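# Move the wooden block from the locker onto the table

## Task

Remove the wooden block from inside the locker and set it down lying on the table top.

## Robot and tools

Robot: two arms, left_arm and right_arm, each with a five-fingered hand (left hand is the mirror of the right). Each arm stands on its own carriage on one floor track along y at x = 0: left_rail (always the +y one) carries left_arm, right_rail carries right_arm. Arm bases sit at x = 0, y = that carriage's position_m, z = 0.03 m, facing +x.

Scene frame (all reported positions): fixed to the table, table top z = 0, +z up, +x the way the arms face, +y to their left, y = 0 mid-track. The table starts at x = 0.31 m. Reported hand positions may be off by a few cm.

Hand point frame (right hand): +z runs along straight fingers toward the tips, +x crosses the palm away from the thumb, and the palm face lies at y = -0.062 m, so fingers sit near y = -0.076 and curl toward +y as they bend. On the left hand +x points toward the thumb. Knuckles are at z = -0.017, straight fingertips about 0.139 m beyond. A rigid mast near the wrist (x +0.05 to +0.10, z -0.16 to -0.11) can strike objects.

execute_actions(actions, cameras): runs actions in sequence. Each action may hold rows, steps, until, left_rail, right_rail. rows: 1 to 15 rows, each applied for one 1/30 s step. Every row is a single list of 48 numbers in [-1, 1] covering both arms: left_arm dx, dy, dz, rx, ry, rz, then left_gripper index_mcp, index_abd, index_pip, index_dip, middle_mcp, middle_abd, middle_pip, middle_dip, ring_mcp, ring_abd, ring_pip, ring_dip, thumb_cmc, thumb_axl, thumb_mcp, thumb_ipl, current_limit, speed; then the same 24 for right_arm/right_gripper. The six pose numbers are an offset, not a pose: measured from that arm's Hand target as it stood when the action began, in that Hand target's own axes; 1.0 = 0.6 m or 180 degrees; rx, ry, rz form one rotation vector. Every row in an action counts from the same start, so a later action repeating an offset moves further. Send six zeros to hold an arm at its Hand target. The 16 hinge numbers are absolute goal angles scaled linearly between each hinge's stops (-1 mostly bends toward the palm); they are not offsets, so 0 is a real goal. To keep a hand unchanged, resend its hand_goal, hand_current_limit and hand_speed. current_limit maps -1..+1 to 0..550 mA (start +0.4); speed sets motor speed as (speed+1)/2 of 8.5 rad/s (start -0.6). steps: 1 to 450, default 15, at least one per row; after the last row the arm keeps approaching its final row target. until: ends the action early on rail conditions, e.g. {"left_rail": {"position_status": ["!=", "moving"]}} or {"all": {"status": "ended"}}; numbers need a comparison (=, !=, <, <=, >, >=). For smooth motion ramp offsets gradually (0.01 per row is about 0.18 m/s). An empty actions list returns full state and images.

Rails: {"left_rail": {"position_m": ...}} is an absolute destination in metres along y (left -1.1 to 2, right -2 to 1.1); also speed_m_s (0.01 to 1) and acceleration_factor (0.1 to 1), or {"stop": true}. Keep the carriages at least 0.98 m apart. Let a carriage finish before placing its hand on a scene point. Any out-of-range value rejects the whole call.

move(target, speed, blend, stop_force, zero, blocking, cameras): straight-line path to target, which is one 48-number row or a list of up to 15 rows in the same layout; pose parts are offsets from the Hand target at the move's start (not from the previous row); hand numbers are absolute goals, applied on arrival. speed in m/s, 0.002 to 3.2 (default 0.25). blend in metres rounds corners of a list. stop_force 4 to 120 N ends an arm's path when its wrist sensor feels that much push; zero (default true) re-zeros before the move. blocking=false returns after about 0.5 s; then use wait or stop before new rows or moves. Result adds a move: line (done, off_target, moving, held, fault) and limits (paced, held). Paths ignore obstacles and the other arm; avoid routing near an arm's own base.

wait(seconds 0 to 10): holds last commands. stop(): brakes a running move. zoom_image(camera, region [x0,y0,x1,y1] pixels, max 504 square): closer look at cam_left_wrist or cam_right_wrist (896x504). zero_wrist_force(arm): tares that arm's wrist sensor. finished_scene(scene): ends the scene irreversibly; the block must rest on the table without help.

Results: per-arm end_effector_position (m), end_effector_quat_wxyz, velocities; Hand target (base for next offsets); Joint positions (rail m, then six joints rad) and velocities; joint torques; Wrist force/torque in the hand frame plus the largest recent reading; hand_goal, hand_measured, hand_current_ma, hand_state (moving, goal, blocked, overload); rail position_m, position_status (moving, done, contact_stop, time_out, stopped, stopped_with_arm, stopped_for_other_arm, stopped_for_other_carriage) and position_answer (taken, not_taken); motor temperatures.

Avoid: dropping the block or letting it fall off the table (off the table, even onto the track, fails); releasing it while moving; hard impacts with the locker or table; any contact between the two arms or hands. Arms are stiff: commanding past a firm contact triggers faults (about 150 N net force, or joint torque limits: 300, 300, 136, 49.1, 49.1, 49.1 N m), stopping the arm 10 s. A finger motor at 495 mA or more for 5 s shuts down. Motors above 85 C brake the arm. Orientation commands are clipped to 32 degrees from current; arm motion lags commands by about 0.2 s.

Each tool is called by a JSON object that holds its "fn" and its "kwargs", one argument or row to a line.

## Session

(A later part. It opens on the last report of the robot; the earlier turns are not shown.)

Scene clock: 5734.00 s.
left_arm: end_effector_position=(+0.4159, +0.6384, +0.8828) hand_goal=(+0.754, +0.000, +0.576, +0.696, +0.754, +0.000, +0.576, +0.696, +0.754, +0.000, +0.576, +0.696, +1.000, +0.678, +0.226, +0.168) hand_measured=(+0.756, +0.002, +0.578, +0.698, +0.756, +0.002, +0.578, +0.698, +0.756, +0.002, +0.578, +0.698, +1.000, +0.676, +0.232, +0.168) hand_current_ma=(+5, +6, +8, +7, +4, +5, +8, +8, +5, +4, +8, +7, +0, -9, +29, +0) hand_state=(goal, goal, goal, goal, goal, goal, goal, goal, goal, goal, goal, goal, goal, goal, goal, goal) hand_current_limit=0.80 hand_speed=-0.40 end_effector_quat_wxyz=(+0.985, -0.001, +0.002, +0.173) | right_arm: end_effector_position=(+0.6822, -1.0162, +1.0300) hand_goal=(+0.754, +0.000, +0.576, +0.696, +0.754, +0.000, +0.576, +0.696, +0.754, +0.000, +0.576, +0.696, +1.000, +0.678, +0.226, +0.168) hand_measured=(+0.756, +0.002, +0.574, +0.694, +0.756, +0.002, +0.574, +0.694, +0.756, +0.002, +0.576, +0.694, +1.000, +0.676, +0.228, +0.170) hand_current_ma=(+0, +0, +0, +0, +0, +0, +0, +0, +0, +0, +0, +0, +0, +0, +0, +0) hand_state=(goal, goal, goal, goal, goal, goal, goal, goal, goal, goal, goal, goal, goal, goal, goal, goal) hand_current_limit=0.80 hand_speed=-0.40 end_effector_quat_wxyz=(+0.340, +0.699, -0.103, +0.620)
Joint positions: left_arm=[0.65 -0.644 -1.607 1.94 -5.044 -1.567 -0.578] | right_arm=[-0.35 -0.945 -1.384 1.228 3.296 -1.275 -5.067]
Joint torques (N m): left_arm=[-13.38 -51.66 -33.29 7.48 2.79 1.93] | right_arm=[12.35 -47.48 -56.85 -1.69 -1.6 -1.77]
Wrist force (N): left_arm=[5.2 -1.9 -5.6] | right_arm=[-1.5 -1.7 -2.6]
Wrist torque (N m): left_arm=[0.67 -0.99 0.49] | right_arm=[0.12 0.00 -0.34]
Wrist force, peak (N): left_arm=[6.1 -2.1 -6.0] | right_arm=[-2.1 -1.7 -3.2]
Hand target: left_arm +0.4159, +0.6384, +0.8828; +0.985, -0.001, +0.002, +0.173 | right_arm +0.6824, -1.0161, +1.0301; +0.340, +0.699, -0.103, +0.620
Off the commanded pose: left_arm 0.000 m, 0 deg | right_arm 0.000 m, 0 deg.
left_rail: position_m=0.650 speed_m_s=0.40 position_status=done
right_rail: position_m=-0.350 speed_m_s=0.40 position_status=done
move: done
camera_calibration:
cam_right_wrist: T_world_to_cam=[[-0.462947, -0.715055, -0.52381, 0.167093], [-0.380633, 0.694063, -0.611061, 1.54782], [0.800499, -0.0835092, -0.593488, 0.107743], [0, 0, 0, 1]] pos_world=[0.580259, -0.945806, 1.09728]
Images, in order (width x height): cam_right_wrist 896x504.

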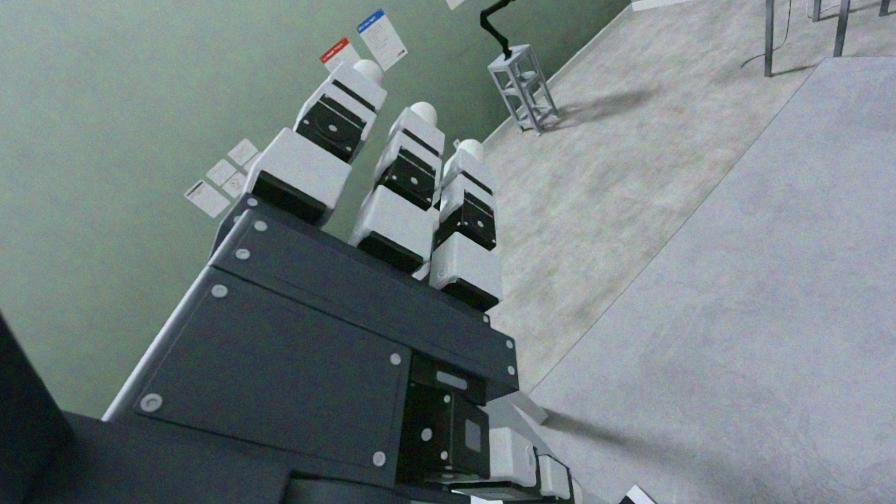

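{"fn": "zoom_image", "kwargs": {
  "camera": "cam_right_wrist",
  "region": [500, 374, 720, 504]
}}

{"fn": "move", "kwargs": {
  "target": [0,0,0,0,0,0,0.754,0,0.576,0.696,0.754,0,0.576,0.696,0.754,0,0.576,0.696,1,0.678,0.226,0.168,0.8,-0.4,-0.1376,-0.0509,0,0,0,0,0.754,0,0.576,0.696,0.754,0,0.576,0.696,0.754,0,0.576,0.696,1,0.678,0.226,0.168,0.8,-0.4],
  "speed": 0.015,
  "stop_force": 6,
  "cameras": ["cam_right_wrist"]
}}

{"fn": "zoom_image", "kwargs": {
  "camera": "cam_right_wrist",
  "region": [500, 374, 720, 504]
}}

Scaled by 2.291.

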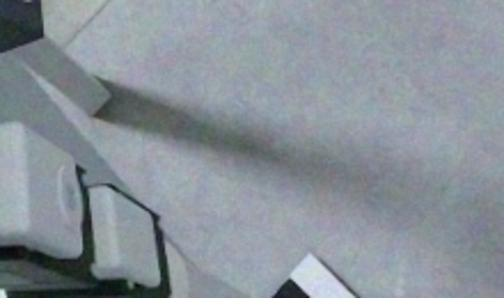

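Scene clock: 5758.87 s.
left_arm: end_effector_position=(+0.4159, +0.6384, +0.8828) hand_goal=(+0.754, +0.000, +0.576, +0.696, +0.754, +0.000, +0.576, +0.696, +0.754, +0.000, +0.576, +0.696, +1.000, +0.678, +0.226, +0.168) hand_measured=(+0.756, +0.002, +0.578, +0.698, +0.756, +0.002, +0.578, +0.698, +0.756, +0.002, +0.578, +0.698, +1.000, +0.676, +0.232, +0.168) hand_current_ma=(+5, +6, +8, +7, +4, +5, +8, +8, +5, +4, +8, +7, +0, -9, +29, +0) hand_state=(goal, goal, goal, goal, goal, goal, goal, goal, goal, goal, goal, goal, goal, goal, goal, goal) hand_current_limit=0.80 hand_speed=-0.40 end_effector_quat_wxyz=(+0.985, -0.001, +0.002, +0.173) | right_arm: end_effector_position=(+0.6813, -1.0148, +0.9935) hand_goal=(+0.754, +0.000, +0.576, +0.696, +0.754, +0.000, +0.576, +0.696, +0.754, +0.000, +0.576, +0.696, +1.000, +0.678, +0.226, +0.168) hand_measured=(+0.756, +0.002, +0.574, +0.694, +0.756, +0.002, +0.574, +0.694, +0.756, +0.002, +0.576, +0.694, +1.000, +0.676, +0.228, +0.170) hand_current_ma=(+0, +0, +0, +0, +0, +0, +0, +0, +0, +0, +0, +0, +0, +0, +0, +0) hand_state=(goal, goal, goal, goal, goal, goal, goal, goal, goal, goal, goal, goal, goal, goal, goal, goal) hand_current_limit=0.80 hand_speed=-0.40 end_effector_quat_wxyz=(+0.342, +0.697, -0.102, +0.622)
Joint positions: left_arm=[0.65 -0.644 -1.607 1.94 -5.044 -1.567 -0.578] | right_arm=[-0.35 -0.944 -1.393 1.306 3.221 -1.275 -5.067]
Joint torques (N m): left_arm=[-5.26 -11.06 -41.05 7.06 2.87 1.8] | right_arm=[0.78 -53.87 -46.97 -3.25 -0.34 -0.27]
Wrist force (N): left_arm=[5.9 -1.5 -6.1] | right_arm=[-1.3 -1.5 -2.2]
Wrist torque (N m): left_arm=[0.75 -1.08 0.54] | right_arm=[0.09 -0.07 -0.29]
Wrist force, peak (N): left_arm=[5.9 -2.0 -6.0] | right_arm=[-1.6 -1.4 -3.0]
Hand target: left_arm +0.4159, +0.6384, +0.8828; +0.985, -0.001, +0.002, +0.173 | right_arm +0.6813, -1.0148, +0.9935; +0.342, +0.697, -0.102, +0.622 (not the last commanded pose)
Off the commanded pose: left_arm 0.000 m, 0 deg | right_arm 0.052 m, 0 deg.
FORCE FAULT: contact force on the right arm reached its limit, and that arm stopped for 10 seconds. The contact can be on any part of that arm, not only on its tool. That arm's remaining commands of this call were not run. That arm's target is now where it stood when the stop ended, not its last command. That arm accepts commands again.
left_rail: position_m=0.650 speed_m_s=0.40 position_status=done
right_rail: position_m=-0.350 speed_m_s=0.40 position_status=done
move: fault (right_arm)
camera_calibration:
cam_right_wrist: T_world_to_cam=[[-0.461228, -0.717502, -0.521977, 0.14306], [-0.378362, 0.691165, -0.615738, 1.5244], [0.802565, -0.0864995, -0.59026, 0.0792377], [0, 0, 0, 1]] pos_world=[0.579164, -0.944113, 1.06008]
Images, in order (width x height): cam_right_wrist 896x504.

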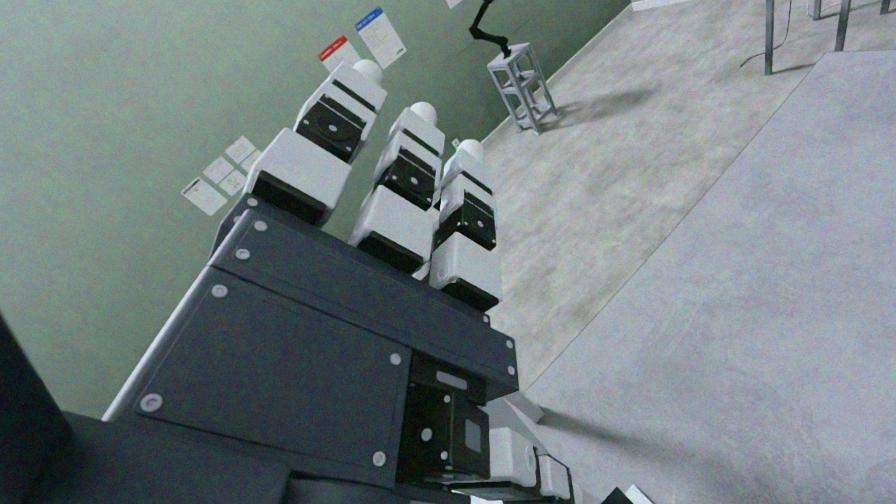

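Scaled by 2.291.

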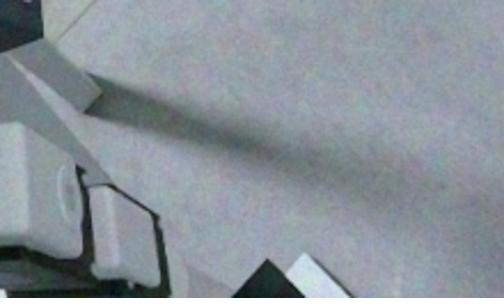

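{"fn": "move", "kwargs": {
  "target": [
    [0,0,0,0,0,0,0.754,0,0.576,0.696,0.754,0,0.576,0.696,0.754,0,0.576,0.696,1,0.678,0.226,0.168,0.8,-0.4,0.0883,0.0327,0,0,0,0,0.754,0,0.576,0.696,0.754,0,0.576,0.696,0.754,0,0.576,0.696,1,0.678,0.226,0.168,0.8,-0.4],
    [0,0,0,0,0,0,0.754,0,0.576,0.696,0.754,0,0.576,0.696,0.754,0,0.576,0.696,1,0.678,0.226,0.168,0.8,-0.4,-0.0313,0.3562,-0.2232,0,0,0,0.754,0,0.576,0.696,0.754,0,0.576,0.696,0.754,0,0.576,0.696,1,0.678,0.226,0.168,0.8,-0.4]
  ],
  "speed": 0.2
}}

{"fn": "execute_actions", "kwargs": {
  "actions": [
    {"right_rail":{"position_m":-0.9},"steps":200,"until":{"right_rail":{"position_status":["!=","moving"]}}}
  ]
}}

Scene clock: 5878.30 s.
left_arm: end_effector_position=(+0.4159, +0.6384, +0.8828) hand_goal=(+0.754, +0.000, +0.576, +0.696, +0.754, +0.000, +0.576, +0.696, +0.754, +0.000, +0.576, +0.696, +1.000, +0.678, +0.226, +0.168) hand_measured=(+0.756, +0.002, +0.578, +0.698, +0.756, +0.002, +0.578, +0.698, +0.756, +0.002, +0.578, +0.698, +1.000, +0.676, +0.232, +0.168) hand_current_ma=(+5, +6, +8, +7, +4, +5, +8, +8, +5, +4, +8, +7, +0, -9, +29, +0) hand_state=(goal, goal, goal, goal, goal, goal, goal, goal, goal, goal, goal, goal, goal, goal, goal, goal) hand_current_limit=0.80 hand_speed=-0.40 end_effector_quat_wxyz=(+0.985, -0.001, +0.002, +0.173) | right_arm: end_effector_position=(+0.4494, -1.0984, +1.0496) hand_goal=(+0.754, +0.000, +0.576, +0.696, +0.754, +0.000, +0.576, +0.696, +0.754, +0.000, +0.576, +0.696, +1.000, +0.678, +0.226, +0.168) hand_measured=(+0.756, +0.002, +0.574, +0.694, +0.756, +0.002, +0.574, +0.694, +0.756, +0.002, +0.576, +0.694, +1.000, +0.676, +0.228, +0.170) hand_current_ma=(+0, +0, +0, +0, +0, +0, +0, +0, +0, +0, +0, +0, +0, +0, +0, +0) hand_state=(goal, goal, goal, goal, goal, goal, goal, goal, goal, goal, goal, goal, goal, goal, goal, goal) hand_current_limit=0.80 hand_speed=-0.40 end_effector_quat_wxyz=(+0.342, +0.697, -0.102, +0.622)
Joint positions: left_arm=[0.65 -0.644 -1.607 1.94 -5.044 -1.567 -0.578] | right_arm=[-0.35 -1.336 -1.531 1.362 3.302 -0.884 -5.063]
Joint torques (N m): left_arm=[-7.26 -15.74 -41.62 7.05 2.91 1.83] | right_arm=[-8.08 -52.24 -39.51 -4.76 1.83 1.66]
Wrist force (N): left_arm=[5.8 -1.8 -5.9] | right_arm=[-1.9 -1.0 -2.2]
Wrist torque (N m): left_arm=[0.70 -1.07 0.53] | right_arm=[0.20 -0.02 -0.56]
Wrist force, peak (N): left_arm=[5.9 -1.7 -6.1] | right_arm=[-3.2 -1.4 -2.4]
Hand target: left_arm +0.4159, +0.6384, +0.8828; +0.985, -0.001, +0.002, +0.173 | right_arm +0.4493, -1.0985, +1.0496; +0.342, +0.697, -0.102, +0.622
Off the commanded pose: left_arm 0.000 m, 0 deg | right_arm 0.000 m, 0 deg.
left_rail: position_m=0.650 speed_m_s=0.40 position_status=done
right_rail: position_m=-0.350 speed_m_s=0.40 position_status=done
move: done

Scene clock: 5880.60 s.
left_arm: end_effector_position=(+0.4159, +0.6384, +0.8828) hand_goal=(+0.754, +0.000, +0.576, +0.696, +0.754, +0.000, +0.576, +0.696, +0.754, +0.000, +0.576, +0.696, +1.000, +0.678, +0.226, +0.168) hand_measured=(+0.756, +0.002, +0.578, +0.698, +0.756, +0.002, +0.578, +0.698, +0.756, +0.002, +0.578, +0.698, +1.000, +0.676, +0.232, +0.168) hand_current_ma=(+5, +6, +8, +7, +4, +5, +8, +8, +5, +4, +8, +7, +0, -9, +29, +0) hand_state=(goal, goal, goal, goal, goal, goal, goal, goal, goal, goal, goal, goal, goal, goal, goal, goal) hand_current_limit=0.80 hand_speed=-0.40 end_effector_quat_wxyz=(+0.985, -0.001, +0.002, +0.173) | right_arm: end_effector_position=(+0.4493, -1.6485, +1.0495) hand_goal=(+0.754, +0.000, +0.576, +0.696, +0.754, +0.000, +0.576, +0.696, +0.754, +0.000, +0.576, +0.696, +1.000, +0.678, +0.226, +0.168) hand_measured=(+0.756, +0.002, +0.574, +0.694, +0.756, +0.002, +0.574, +0.694, +0.756, +0.002, +0.576, +0.694, +1.000, +0.676, +0.228, +0.170) hand_current_ma=(+0, +0, +0, +0, +0, +0, +0, +0, +0, +0, +0, +0, +0, +0, +0, +0) hand_state=(goal, goal, goal, goal, goal, goal, goal, goal, goal, goal, goal, goal, goal, goal, goal, goal) hand_current_limit=0.80 hand_speed=-0.40 end_effector_quat_wxyz=(+0.342, +0.697, -0.102, +0.622)
Joint positions: left_arm=[0.65 -0.644 -1.607 1.94 -5.044 -1.567 -0.578] | right_arm=[-0.9 -1.336 -1.531 1.362 3.302 -0.884 -5.063]
Joint torques (N m): left_arm=[-7.67 -16.7 -41.91 6.95 2.82 1.82] | right_arm=[9.35 -52.26 -44.91 -2.03 1.19 1.51]
Wrist force (N): left_arm=[5.4 -2.0 -5.5] | right_arm=[-1.6 -1.2 -2.2]
Wrist torque (N m): left_arm=[0.64 -1.00 0.50] | right_arm=[0.18 -0.07 -0.53]
Wrist force, peak (N): left_arm=[6.2 -1.9 -6.0] | right_arm=[-1.3 -2.2 -3.2]
Hand target: left_arm +0.4159, +0.6384, +0.8828; +0.985, -0.001, +0.002, +0.173 | right_arm +0.4493, -1.6484, +1.0496; +0.342, +0.697, -0.102, +0.622
Off the commanded pose: left_arm 0.000 m, 0 deg | right_arm 0.000 m, 0 deg.
left_rail: position_m=0.650 speed_m_s=0.40 position_status=done
right_rail: position_m=-0.900 speed_m_s=0.40 position_status=done

{"fn": "move", "kwargs": {
  "target": [0,0,0,0,0,0,0.754,0,0.576,0.696,0.754,0,0.576,0.696,0.754,0,0.576,0.696,1,0.678,0.226,0.168,0.8,-0.4,0.1814,-0.5368,-0.1479,0.1004,0.0344,0.0031,0.754,0,0.576,0.696,0.754,0,0.576,0.696,0.754,0,0.576,0.696,1,0.678,0.226,0.168,0.8,-0.4],
  "speed": 0.25
}}

{"fn": "move", "kwargs": {
  "target": [0,0,0,0,0,0,0.754,0,0.576,0.696,0.754,0,0.576,0.696,0.754,0,0.576,0.696,1,0.678,0.226,0.168,0.8,-0.4,0.1872,-0.5532,0.0432,0,0,0,0.754,0,0.576,0.696,0.754,0,0.576,0.696,0.754,0,0.576,0.696,1,0.678,0.226,0.168,0.8,-0.4],
  "speed": 0.2
}}

Scene clock: 5908.33 s.
left_arm: end_effector_position=(+0.4159, +0.6384, +0.8828) hand_goal=(+0.754, +0.000, +0.576, +0.696, +0.754, +0.000, +0.576, +0.696, +0.754, +0.000, +0.576, +0.696, +1.000, +0.678, +0.226, +0.168) hand_measured=(+0.756, +0.002, +0.578, +0.698, +0.756, +0.002, +0.578, +0.698, +0.756, +0.002, +0.578, +0.698, +1.000, +0.676, +0.232, +0.168) hand_current_ma=(+5, +6, +8, +7, +4, +5, +8, +8, +5, +4, +8, +7, +0, -9, +29, +0) hand_state=(goal, goal, goal, goal, goal, goal, goal, goal, goal, goal, goal, goal, goal, goal, goal, goal) hand_current_limit=0.80 hand_speed=-0.40 end_effector_quat_wxyz=(+0.985, -0.001, +0.002, +0.173) | right_arm: end_effector_position=(+0.5838, -1.3243, +1.0384) hand_goal=(+0.754, +0.000, +0.576, +0.696, +0.754, +0.000, +0.576, +0.696, +0.754, +0.000, +0.576, +0.696, +1.000, +0.678, +0.226, +0.168) hand_measured=(+0.756, +0.002, +0.574, +0.694, +0.756, +0.002, +0.574, +0.694, +0.756, +0.002, +0.576, +0.694, +1.000, +0.676, +0.228, +0.170) hand_current_ma=(+0, +0, +0, +0, +0, +0, +0, +0, +0, +0, +0, +0, +0, +0, +0, +0) hand_state=(goal, goal, goal, goal, goal, goal, goal, goal, goal, goal, goal, goal, goal, goal, goal, goal) hand_current_limit=0.80 hand_speed=-0.40 end_effector_quat_wxyz=(+0.230, +0.707, +0.012, +0.668)
Joint positions: left_arm=[0.65 -0.644 -1.607 1.94 -5.044 -1.567 -0.578] | right_arm=[-0.9 -1 -1.795 1.614 3.323 -0.886 -5.061]
Joint torques (N m): left_arm=[-6.17 -19.05 -42.75 7.03 2.53 1.61] | right_arm=[9.28 -32.65 -38.09 -4.57 -2.45 1.63]
Wrist force (N): left_arm=[5.6 -1.7 -5.8] | right_arm=[-1.4 -1.7 -2.6]
Wrist torque (N m): left_arm=[0.71 -1.04 0.51] | right_arm=[0.15 0.04 -0.51]
Wrist force, peak (N): left_arm=[6.1 -1.8 -6.0] | right_arm=[-1.9 -2.8 -3.0]
Hand target: left_arm +0.4159, +0.6384, +0.8828; +0.985, -0.001, +0.002, +0.173 | right_arm +0.5839, -1.3241, +1.0384; +0.230, +0.707, +0.012, +0.669
Off the commanded pose: left_arm 0.000 m, 0 deg | right_arm 0.000 m, 0 deg.
left_rail: position_m=0.650 speed_m_s=0.40 position_status=done
right_rail: position_m=-0.900 speed_m_s=0.40 position_status=done
move: done

Scene clock: 5910.90 s.
left_arm: end_effector_position=(+0.4159, +0.6384, +0.8828) hand_goal=(+0.754, +0.000, +0.576, +0.696, +0.754, +0.000, +0.576, +0.696, +0.754, +0.000, +0.576, +0.696, +1.000, +0.678, +0.226, +0.168) hand_measured=(+0.756, +0.002, +0.578, +0.698, +0.756, +0.002, +0.578, +0.698, +0.756, +0.002, +0.578, +0.698, +1.000, +0.676, +0.232, +0.168) hand_current_ma=(+5, +6, +8, +7, +4, +5, +8, +8, +5, +4, +8, +7, +0, -9, +29, +0) hand_state=(goal, goal, goal, goal, goal, goal, goal, goal, goal, goal, goal, goal, goal, goal, goal, goal) hand_current_limit=0.80 hand_speed=-0.40 end_effector_quat_wxyz=(+0.985, -0.001, +0.002, +0.173) | right_arm: end_effector_position=(+0.7172, -0.9992, +1.0307) hand_goal=(+0.754, +0.000, +0.576, +0.696, +0.754, +0.000, +0.576, +0.696, +0.754, +0.000, +0.576, +0.696, +1.000, +0.678, +0.226, +0.168) hand_measured=(+0.756, +0.002, +0.574, +0.694, +0.756, +0.002, +0.574, +0.694, +0.756, +0.002, +0.576, +0.694, +1.000, +0.676, +0.228, +0.170) hand_current_ma=(+0, +0, +0, +0, +0, +0, +0, +0, +0, +0, +0, +0, +0, +0, +0, +0) hand_state=(goal, goal, goal, goal, goal, goal, goal, goal, goal, goal, goal, goal, goal, goal, goal, goal) hand_current_limit=0.80 hand_speed=-0.40 end_effector_quat_wxyz=(+0.230, +0.707, +0.012, +0.669)
Joint positions: left_arm=[0.65 -0.644 -1.607 1.94 -5.044 -1.567 -0.578] | right_arm=[-0.9 -0.228 -1.705 1.555 3.291 -1.658 -5.061]
Joint torques (N m): left_arm=[-4.55 -21.02 -42.41 6.9 2.62 1.28] | right_arm=[12.02 -19.63 -59.1 -5.42 -1.26 1.71]
Wrist force (N): left_arm=[5.6 -1.8 -5.9] | right_arm=[-1.6 -1.8 -2.5]
Wrist torque (N m): left_arm=[0.71 -1.04 0.51] | right_arm=[0.12 0.00 -0.48]
Wrist force, peak (N): left_arm=[6.0 -2.1 -5.8] | right_arm=[-1.7 -2.2 -3.1]
Hand target: left_arm +0.4159, +0.6384, +0.8828; +0.985, -0.001, +0.002, +0.173 | right_arm +0.7172, -0.9991, +1.0307; +0.230, +0.707, +0.012, +0.669
Off the commanded pose: left_arm 0.000 m, 0 deg | right_arm 0.000 m, 0 deg.
left_rail: position_m=0.650 speed_m_s=0.40 position_status=done
right_rail: position_m=-0.900 speed_m_s=0.40 position_status=done
move: done

{"fn": "move", "kwargs": {
  "target": [0,0,0,0,0,0,0.754,0,0.576,0.696,0.754,0,0.576,0.696,0.754,0,0.576,0.696,1,0.678,0.226,0.168,0.8,-0.4,-0.0713,-0.0268,-0.0038,0,0,0,0.754,0,0.576,0.696,0.754,0,0.576,0.696,0.754,0,0.576,0.696,1,0.678,0.226,0.168,0.8,-0.4],
  "speed": 0.02,
  "stop_force": 8,
  "cameras": ["cam_right_wrist"]
}}

{"fn": "zoom_image", "kwargs": {
  "camera": "cam_right_wrist",
  "region": [500, 374, 720, 504]
}}

Scene clock: 5925.10 s.
left_arm: end_effector_position=(+0.4159, +0.6384, +0.8828) hand_goal=(+0.754, +0.000, +0.576, +0.696, +0.754, +0.000, +0.576, +0.696, +0.754, +0.000, +0.576, +0.696, +1.000, +0.678, +0.226, +0.168) hand_measured=(+0.756, +0.002, +0.578, +0.698, +0.756, +0.002, +0.578, +0.698, +0.756, +0.002, +0.578, +0.698, +1.000, +0.676, +0.232, +0.168) hand_current_ma=(+5, +6, +8, +7, +4, +5, +8, +8, +5, +4, +8, +7, +0, -9, +29, +0) hand_state=(goal, goal, goal, goal, goal, goal, goal, goal, goal, goal, goal, goal, goal, goal, goal, goal) hand_current_limit=0.80 hand_speed=-0.40 end_effector_quat_wxyz=(+0.985, -0.001, +0.002, +0.173) | right_arm: end_effector_position=(+0.7152, -0.9979, +0.9850) hand_goal=(+0.754, +0.000, +0.576, +0.696, +0.754, +0.000, +0.576, +0.696, +0.754, +0.000, +0.576, +0.696, +1.000, +0.678, +0.226, +0.168) hand_measured=(+0.756, +0.002, +0.574, +0.694, +0.756, +0.002, +0.574, +0.694, +0.756, +0.002, +0.576, +0.694, +0.990, +0.676, +0.224, +0.168) hand_current_ma=(+0, +0, +0, +0, +0, +0, +0, +0, +0, +0, +0, +0, -4, +0, +0, +0) hand_state=(goal, goal, goal, goal, goal, goal, goal, goal, goal, goal, goal, goal, goal, goal, goal, goal) hand_current_limit=0.80 hand_speed=-0.40 end_effector_quat_wxyz=(+0.230, +0.707, +0.012, +0.669)
Joint positions: left_arm=[0.65 -0.644 -1.607 1.94 -5.044 -1.567 -0.578] | right_arm=[-0.9 -0.226 -1.716 1.645 3.213 -1.66 -5.061]
Joint torques (N m): left_arm=[-4.2 -24.2 -42.99 6.61 2.32 1.58] | right_arm=[12.46 34.83 14.42 -2.82 -1.57 -0.91]
Wrist force (N): left_arm=[5.6 -1.5 -5.6] | right_arm=[-1.2 -0.6 -2.2]
Wrist torque (N m): left_arm=[0.73 -1.04 0.51] | right_arm=[0.21 0.01 -0.47]
Wrist force, peak (N): left_arm=[6.0 -2.1 -5.8] | right_arm=[-1.9 -1.5 -2.9]
Hand target: left_arm +0.4159, +0.6384, +0.8828; +0.985, -0.001, +0.002, +0.173 | right_arm +0.7152, -0.9979, +0.9850; +0.230, +0.707, +0.012, +0.669
Off the commanded pose: left_arm 0.000 m, 0 deg | right_arm 0.000 m, 0 deg.
left_rail: position_m=0.650 speed_m_s=0.40 position_status=done
right_rail: position_m=-0.900 speed_m_s=0.40 position_status=done
move: done
camera_calibration:
cam_right_wrist: T_world_to_cam=[[-0.203495, -0.823379, -0.529751, -0.115923], [-0.586409, 0.535787, -0.607501, 1.50597], [0.784037, 0.187028, -0.591867, 0.336215], [0, 0, 0, 1]] pos_world=[0.59592, -0.965209, 1.05246]
Images, in order (width x height): cam_right_wrist 896x504.

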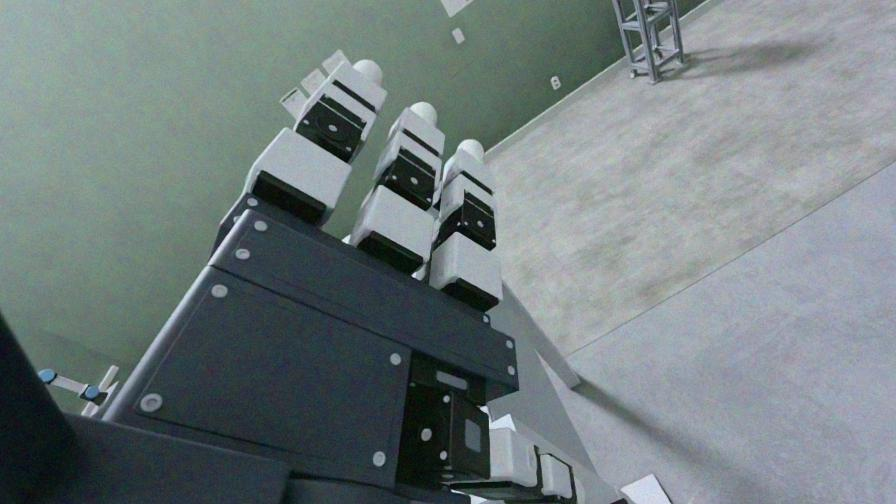

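Scaled by 2.291.

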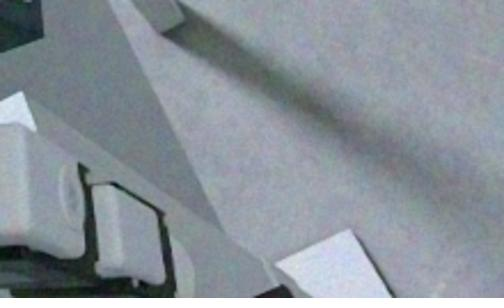

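{"fn": "move", "kwargs": {
  "target": [0,0,0,0,0,0,0.754,0,0.576,0.696,0.754,0,0.576,0.696,0.754,0,0.576,0.696,1,0.678,0.226,0.168,0.8,-0.4,-0.0688,-0.0254,0,0,0,0,0.754,0,0.576,0.696,0.754,0,0.576,0.696,0.754,0,0.576,0.696,1,0.678,0.226,0.168,0.8,-0.4],
  "speed": 0.01,
  "stop_force": 7,
  "cameras": ["cam_right_wrist"]
}}

{"fn": "zoom_image", "kwargs": {
  "camera": "cam_right_wrist",
  "region": [500, 374, 720, 504]
}}

Scene clock: 5948.33 s.
left_arm: end_effector_position=(+0.4159, +0.6384, +0.8828) hand_goal=(+0.754, +0.000, +0.576, +0.696, +0.754, +0.000, +0.576, +0.696, +0.754, +0.000, +0.576, +0.696, +1.000, +0.678, +0.226, +0.168) hand_measured=(+0.756, +0.002, +0.578, +0.698, +0.756, +0.002, +0.578, +0.698, +0.756, +0.002, +0.578, +0.698, +1.000, +0.676, +0.232, +0.168) hand_current_ma=(+5, +6, +8, +7, +4, +5, +8, +8, +5, +4, +8, +7, +0, -9, +29, +0) hand_state=(goal, goal, goal, goal, goal, goal, goal, goal, goal, goal, goal, goal, goal, goal, goal, goal) hand_current_limit=0.80 hand_speed=-0.40 end_effector_quat_wxyz=(+0.985, -0.001, +0.002, +0.173) | right_arm: end_effector_position=(+0.7139, -0.9976, +0.9867) hand_goal=(+0.754, +0.000, +0.576, +0.696, +0.754, +0.000, +0.576, +0.696, +0.754, +0.000, +0.576, +0.696, +1.000, +0.678, +0.226, +0.168) hand_measured=(+0.756, +0.002, +0.574, +0.694, +0.756, +0.002, +0.574, +0.694, +0.756, +0.002, +0.576, +0.694, +0.990, +0.676, +0.222, +0.168) hand_current_ma=(+0, +0, +0, +0, +0, +0, +0, +0, +0, +0, +0, +0, -4, +0, -1, +0) hand_state=(goal, goal, goal, goal, goal, goal, goal, goal, goal, goal, goal, goal, goal, goal, goal, goal) hand_current_limit=0.80 hand_speed=-0.40 end_effector_quat_wxyz=(+0.231, +0.705, +0.011, +0.670)
Joint positions: left_arm=[0.65 -0.644 -1.607 1.94 -5.044 -1.567 -0.578] | right_arm=[-0.9 -0.226 -1.718 1.645 3.209 -1.66 -5.061]
Joint torques (N m): left_arm=[-1.51 -34.46 -34.11 6.46 2.73 1.07] | right_arm=[-0.03 -26.12 -47.85 -3.26 -0.38 -0.17]
Wrist force (N): left_arm=[5.9 -1.8 -5.9] | right_arm=[-2.3 -1.1 -2.1]
Wrist torque (N m): left_arm=[0.70 -1.07 0.54] | right_arm=[0.17 0.07 -0.54]
Wrist force, peak (N): left_arm=[6.0 -1.9 -6.1] | right_arm=[-2.3 -1.1 -3.1]
Hand target: left_arm +0.4159, +0.6384, +0.8828; +0.985, -0.001, +0.002, +0.173 | right_arm +0.7139, -0.9976, +0.9867; +0.231, +0.705, +0.011, +0.670 (not the last commanded pose)
Off the commanded pose: left_arm 0.000 m, 0 deg | right_arm 0.046 m, 0 deg.
FORCE FAULT: contact force on the right arm reached its limit, and that arm stopped for 10 seconds. The contact can be on any part of that arm, not only on its tool. That arm's remaining commands of this call were not run. That arm's target is now where it stood when the stop ended, not its last command. That arm accepts commands again.
left_rail: position_m=0.650 speed_m_s=0.40 position_status=done
right_rail: position_m=-0.900 speed_m_s=0.40 position_status=done
move: fault (right_arm)
camera_calibration:
cam_right_wrist: T_world_to_cam=[[-0.201148, -0.823963, -0.52974, -0.117332], [-0.583784, 0.535098, -0.610628, 1.5065], [0.786598, 0.186427, -0.58865, 0.332623], [0, 0, 0, 1]] pos_world=[0.594226, -0.964811, 1.05355]
Images, in order (width x height): cam_right_wrist 896x504.

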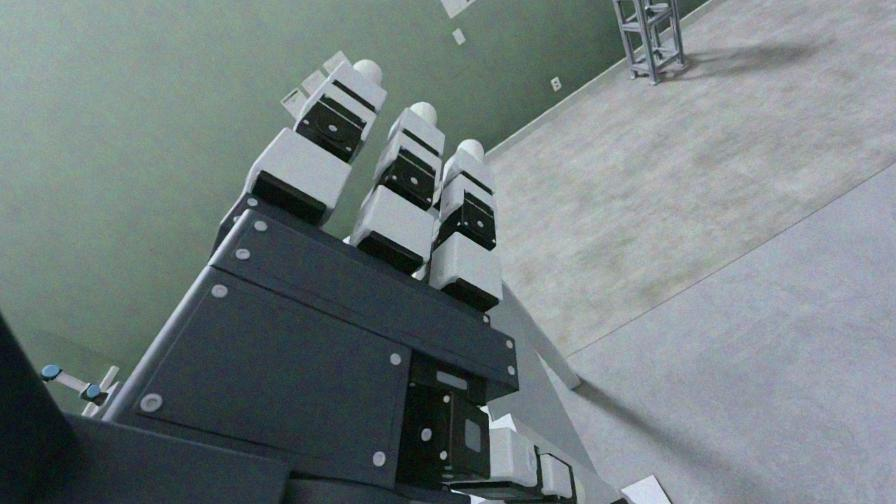

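Scaled by 2.291.

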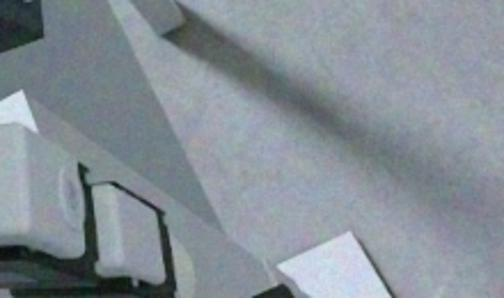

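{"fn": "move", "kwargs": {
  "target": [
    [0,0,0,0,0,0,0.754,0,0.576,0.696,0.754,0,0.576,0.696,0.754,0,0.576,0.696,1,0.678,0.226,0.168,0.8,-0.4,0.1767,0.0654,0,0,0,0,0.754,0,0.576,0.696,0.754,0,0.576,0.696,0.754,0,0.576,0.696,1,0.678,0.226,0.168,0.8,-0.4],
    [0,0,0,0,0,0,0.754,0,0.576,0.696,0.754,0,0.576,0.696,0.754,0,0.576,0.696,1,0.678,0.226,0.168,0.8,-0.4,0.222,-0.0568,-0.505,0,0,0,0.754,0,0.576,0.696,0.754,0,0.576,0.696,0.754,0,0.576,0.696,1,0.678,0.226,0.168,0.8,-0.4]
  ],
  "speed": 0.2,
  "cameras": ["cam_right_wrist"]
}}

Scene clock: 6017.27 s.
left_arm: end_effector_position=(+0.4159, +0.6384, +0.8828) hand_goal=(+0.754, +0.000, +0.576, +0.696, +0.754, +0.000, +0.576, +0.696, +0.754, +0.000, +0.576, +0.696, +1.000, +0.678, +0.226, +0.168) hand_measured=(+0.756, +0.002, +0.578, +0.698, +0.756, +0.002, +0.578, +0.698, +0.756, +0.002, +0.578, +0.698, +1.000, +0.676, +0.232, +0.168) hand_current_ma=(+5, +6, +8, +7, +4, +5, +8, +8, +5, +4, +8, +7, +0, -9, +29, +0) hand_state=(goal, goal, goal, goal, goal, goal, goal, goal, goal, goal, goal, goal, goal, goal, goal, goal) hand_current_limit=0.80 hand_speed=-0.40 end_effector_quat_wxyz=(+0.985, -0.001, +0.002, +0.173) | right_arm: end_effector_position=(+0.4494, -0.8299, +1.0990) hand_goal=(+0.754, +0.000, +0.576, +0.696, +0.754, +0.000, +0.576, +0.696, +0.754, +0.000, +0.576, +0.696, +1.000, +0.678, +0.226, +0.168) hand_measured=(+0.756, +0.002, +0.574, +0.694, +0.756, +0.002, +0.574, +0.694, +0.756, +0.002, +0.576, +0.694, +0.996, +0.676, +0.224, +0.168) hand_current_ma=(+0, +0, +0, +0, +0, +0, +0, +0, +0, +0, +0, +0, -1, +0, +0, +0) hand_state=(goal, goal, goal, goal, goal, goal, goal, goal, goal, goal, goal, goal, goal, goal, goal, goal) hand_current_limit=0.80 hand_speed=-0.40 end_effector_quat_wxyz=(+0.231, +0.705, +0.011, +0.670)
Joint positions: left_arm=[0.65 -0.644 -1.607 1.94 -5.044 -1.567 -0.578] | right_arm=[-0.9 0.211 -1.991 1.633 3.494 -2.097 -5.063]
Joint torques (N m): left_arm=[0.44 -37.17 -34.46 6.13 2.54 1.08] | right_arm=[6.83 -5 -36.44 -5.06 -1.84 -1.92]
Wrist force (N): left_arm=[5.7 -1.7 -5.8] | right_arm=[-1.4 -1.9 -2.4]
Wrist torque (N m): left_arm=[0.70 -1.06 0.52] | right_arm=[0.16 -0.11 -0.33]
Wrist force, peak (N): left_arm=[6.3 -1.8 -5.9] | right_arm=[-3.4 -1.8 -2.0]
Hand target: left_arm +0.4159, +0.6384, +0.8828; +0.985, -0.001, +0.002, +0.173 | right_arm +0.4494, -0.8298, +1.0990; +0.231, +0.705, +0.011, +0.670
Off the commanded pose: left_arm 0.000 m, 0 deg | right_arm 0.000 m, 0 deg.
left_rail: position_m=0.650 speed_m_s=0.40 position_status=done
right_rail: position_m=-0.900 speed_m_s=0.40 position_status=done
move: done
camera_calibration:
cam_right_wrist: T_world_to_cam=[[-0.201041, -0.823938, -0.52982, 0.0271277], [-0.583778, 0.535099, -0.610633, 1.33098], [0.786629, 0.186535, -0.588574, 0.575525], [0, 0, 0, 1]] pos_world=[0.329727, -0.797211, 1.16585]
Images, in order (width x height): cam_right_wrist 896x504.

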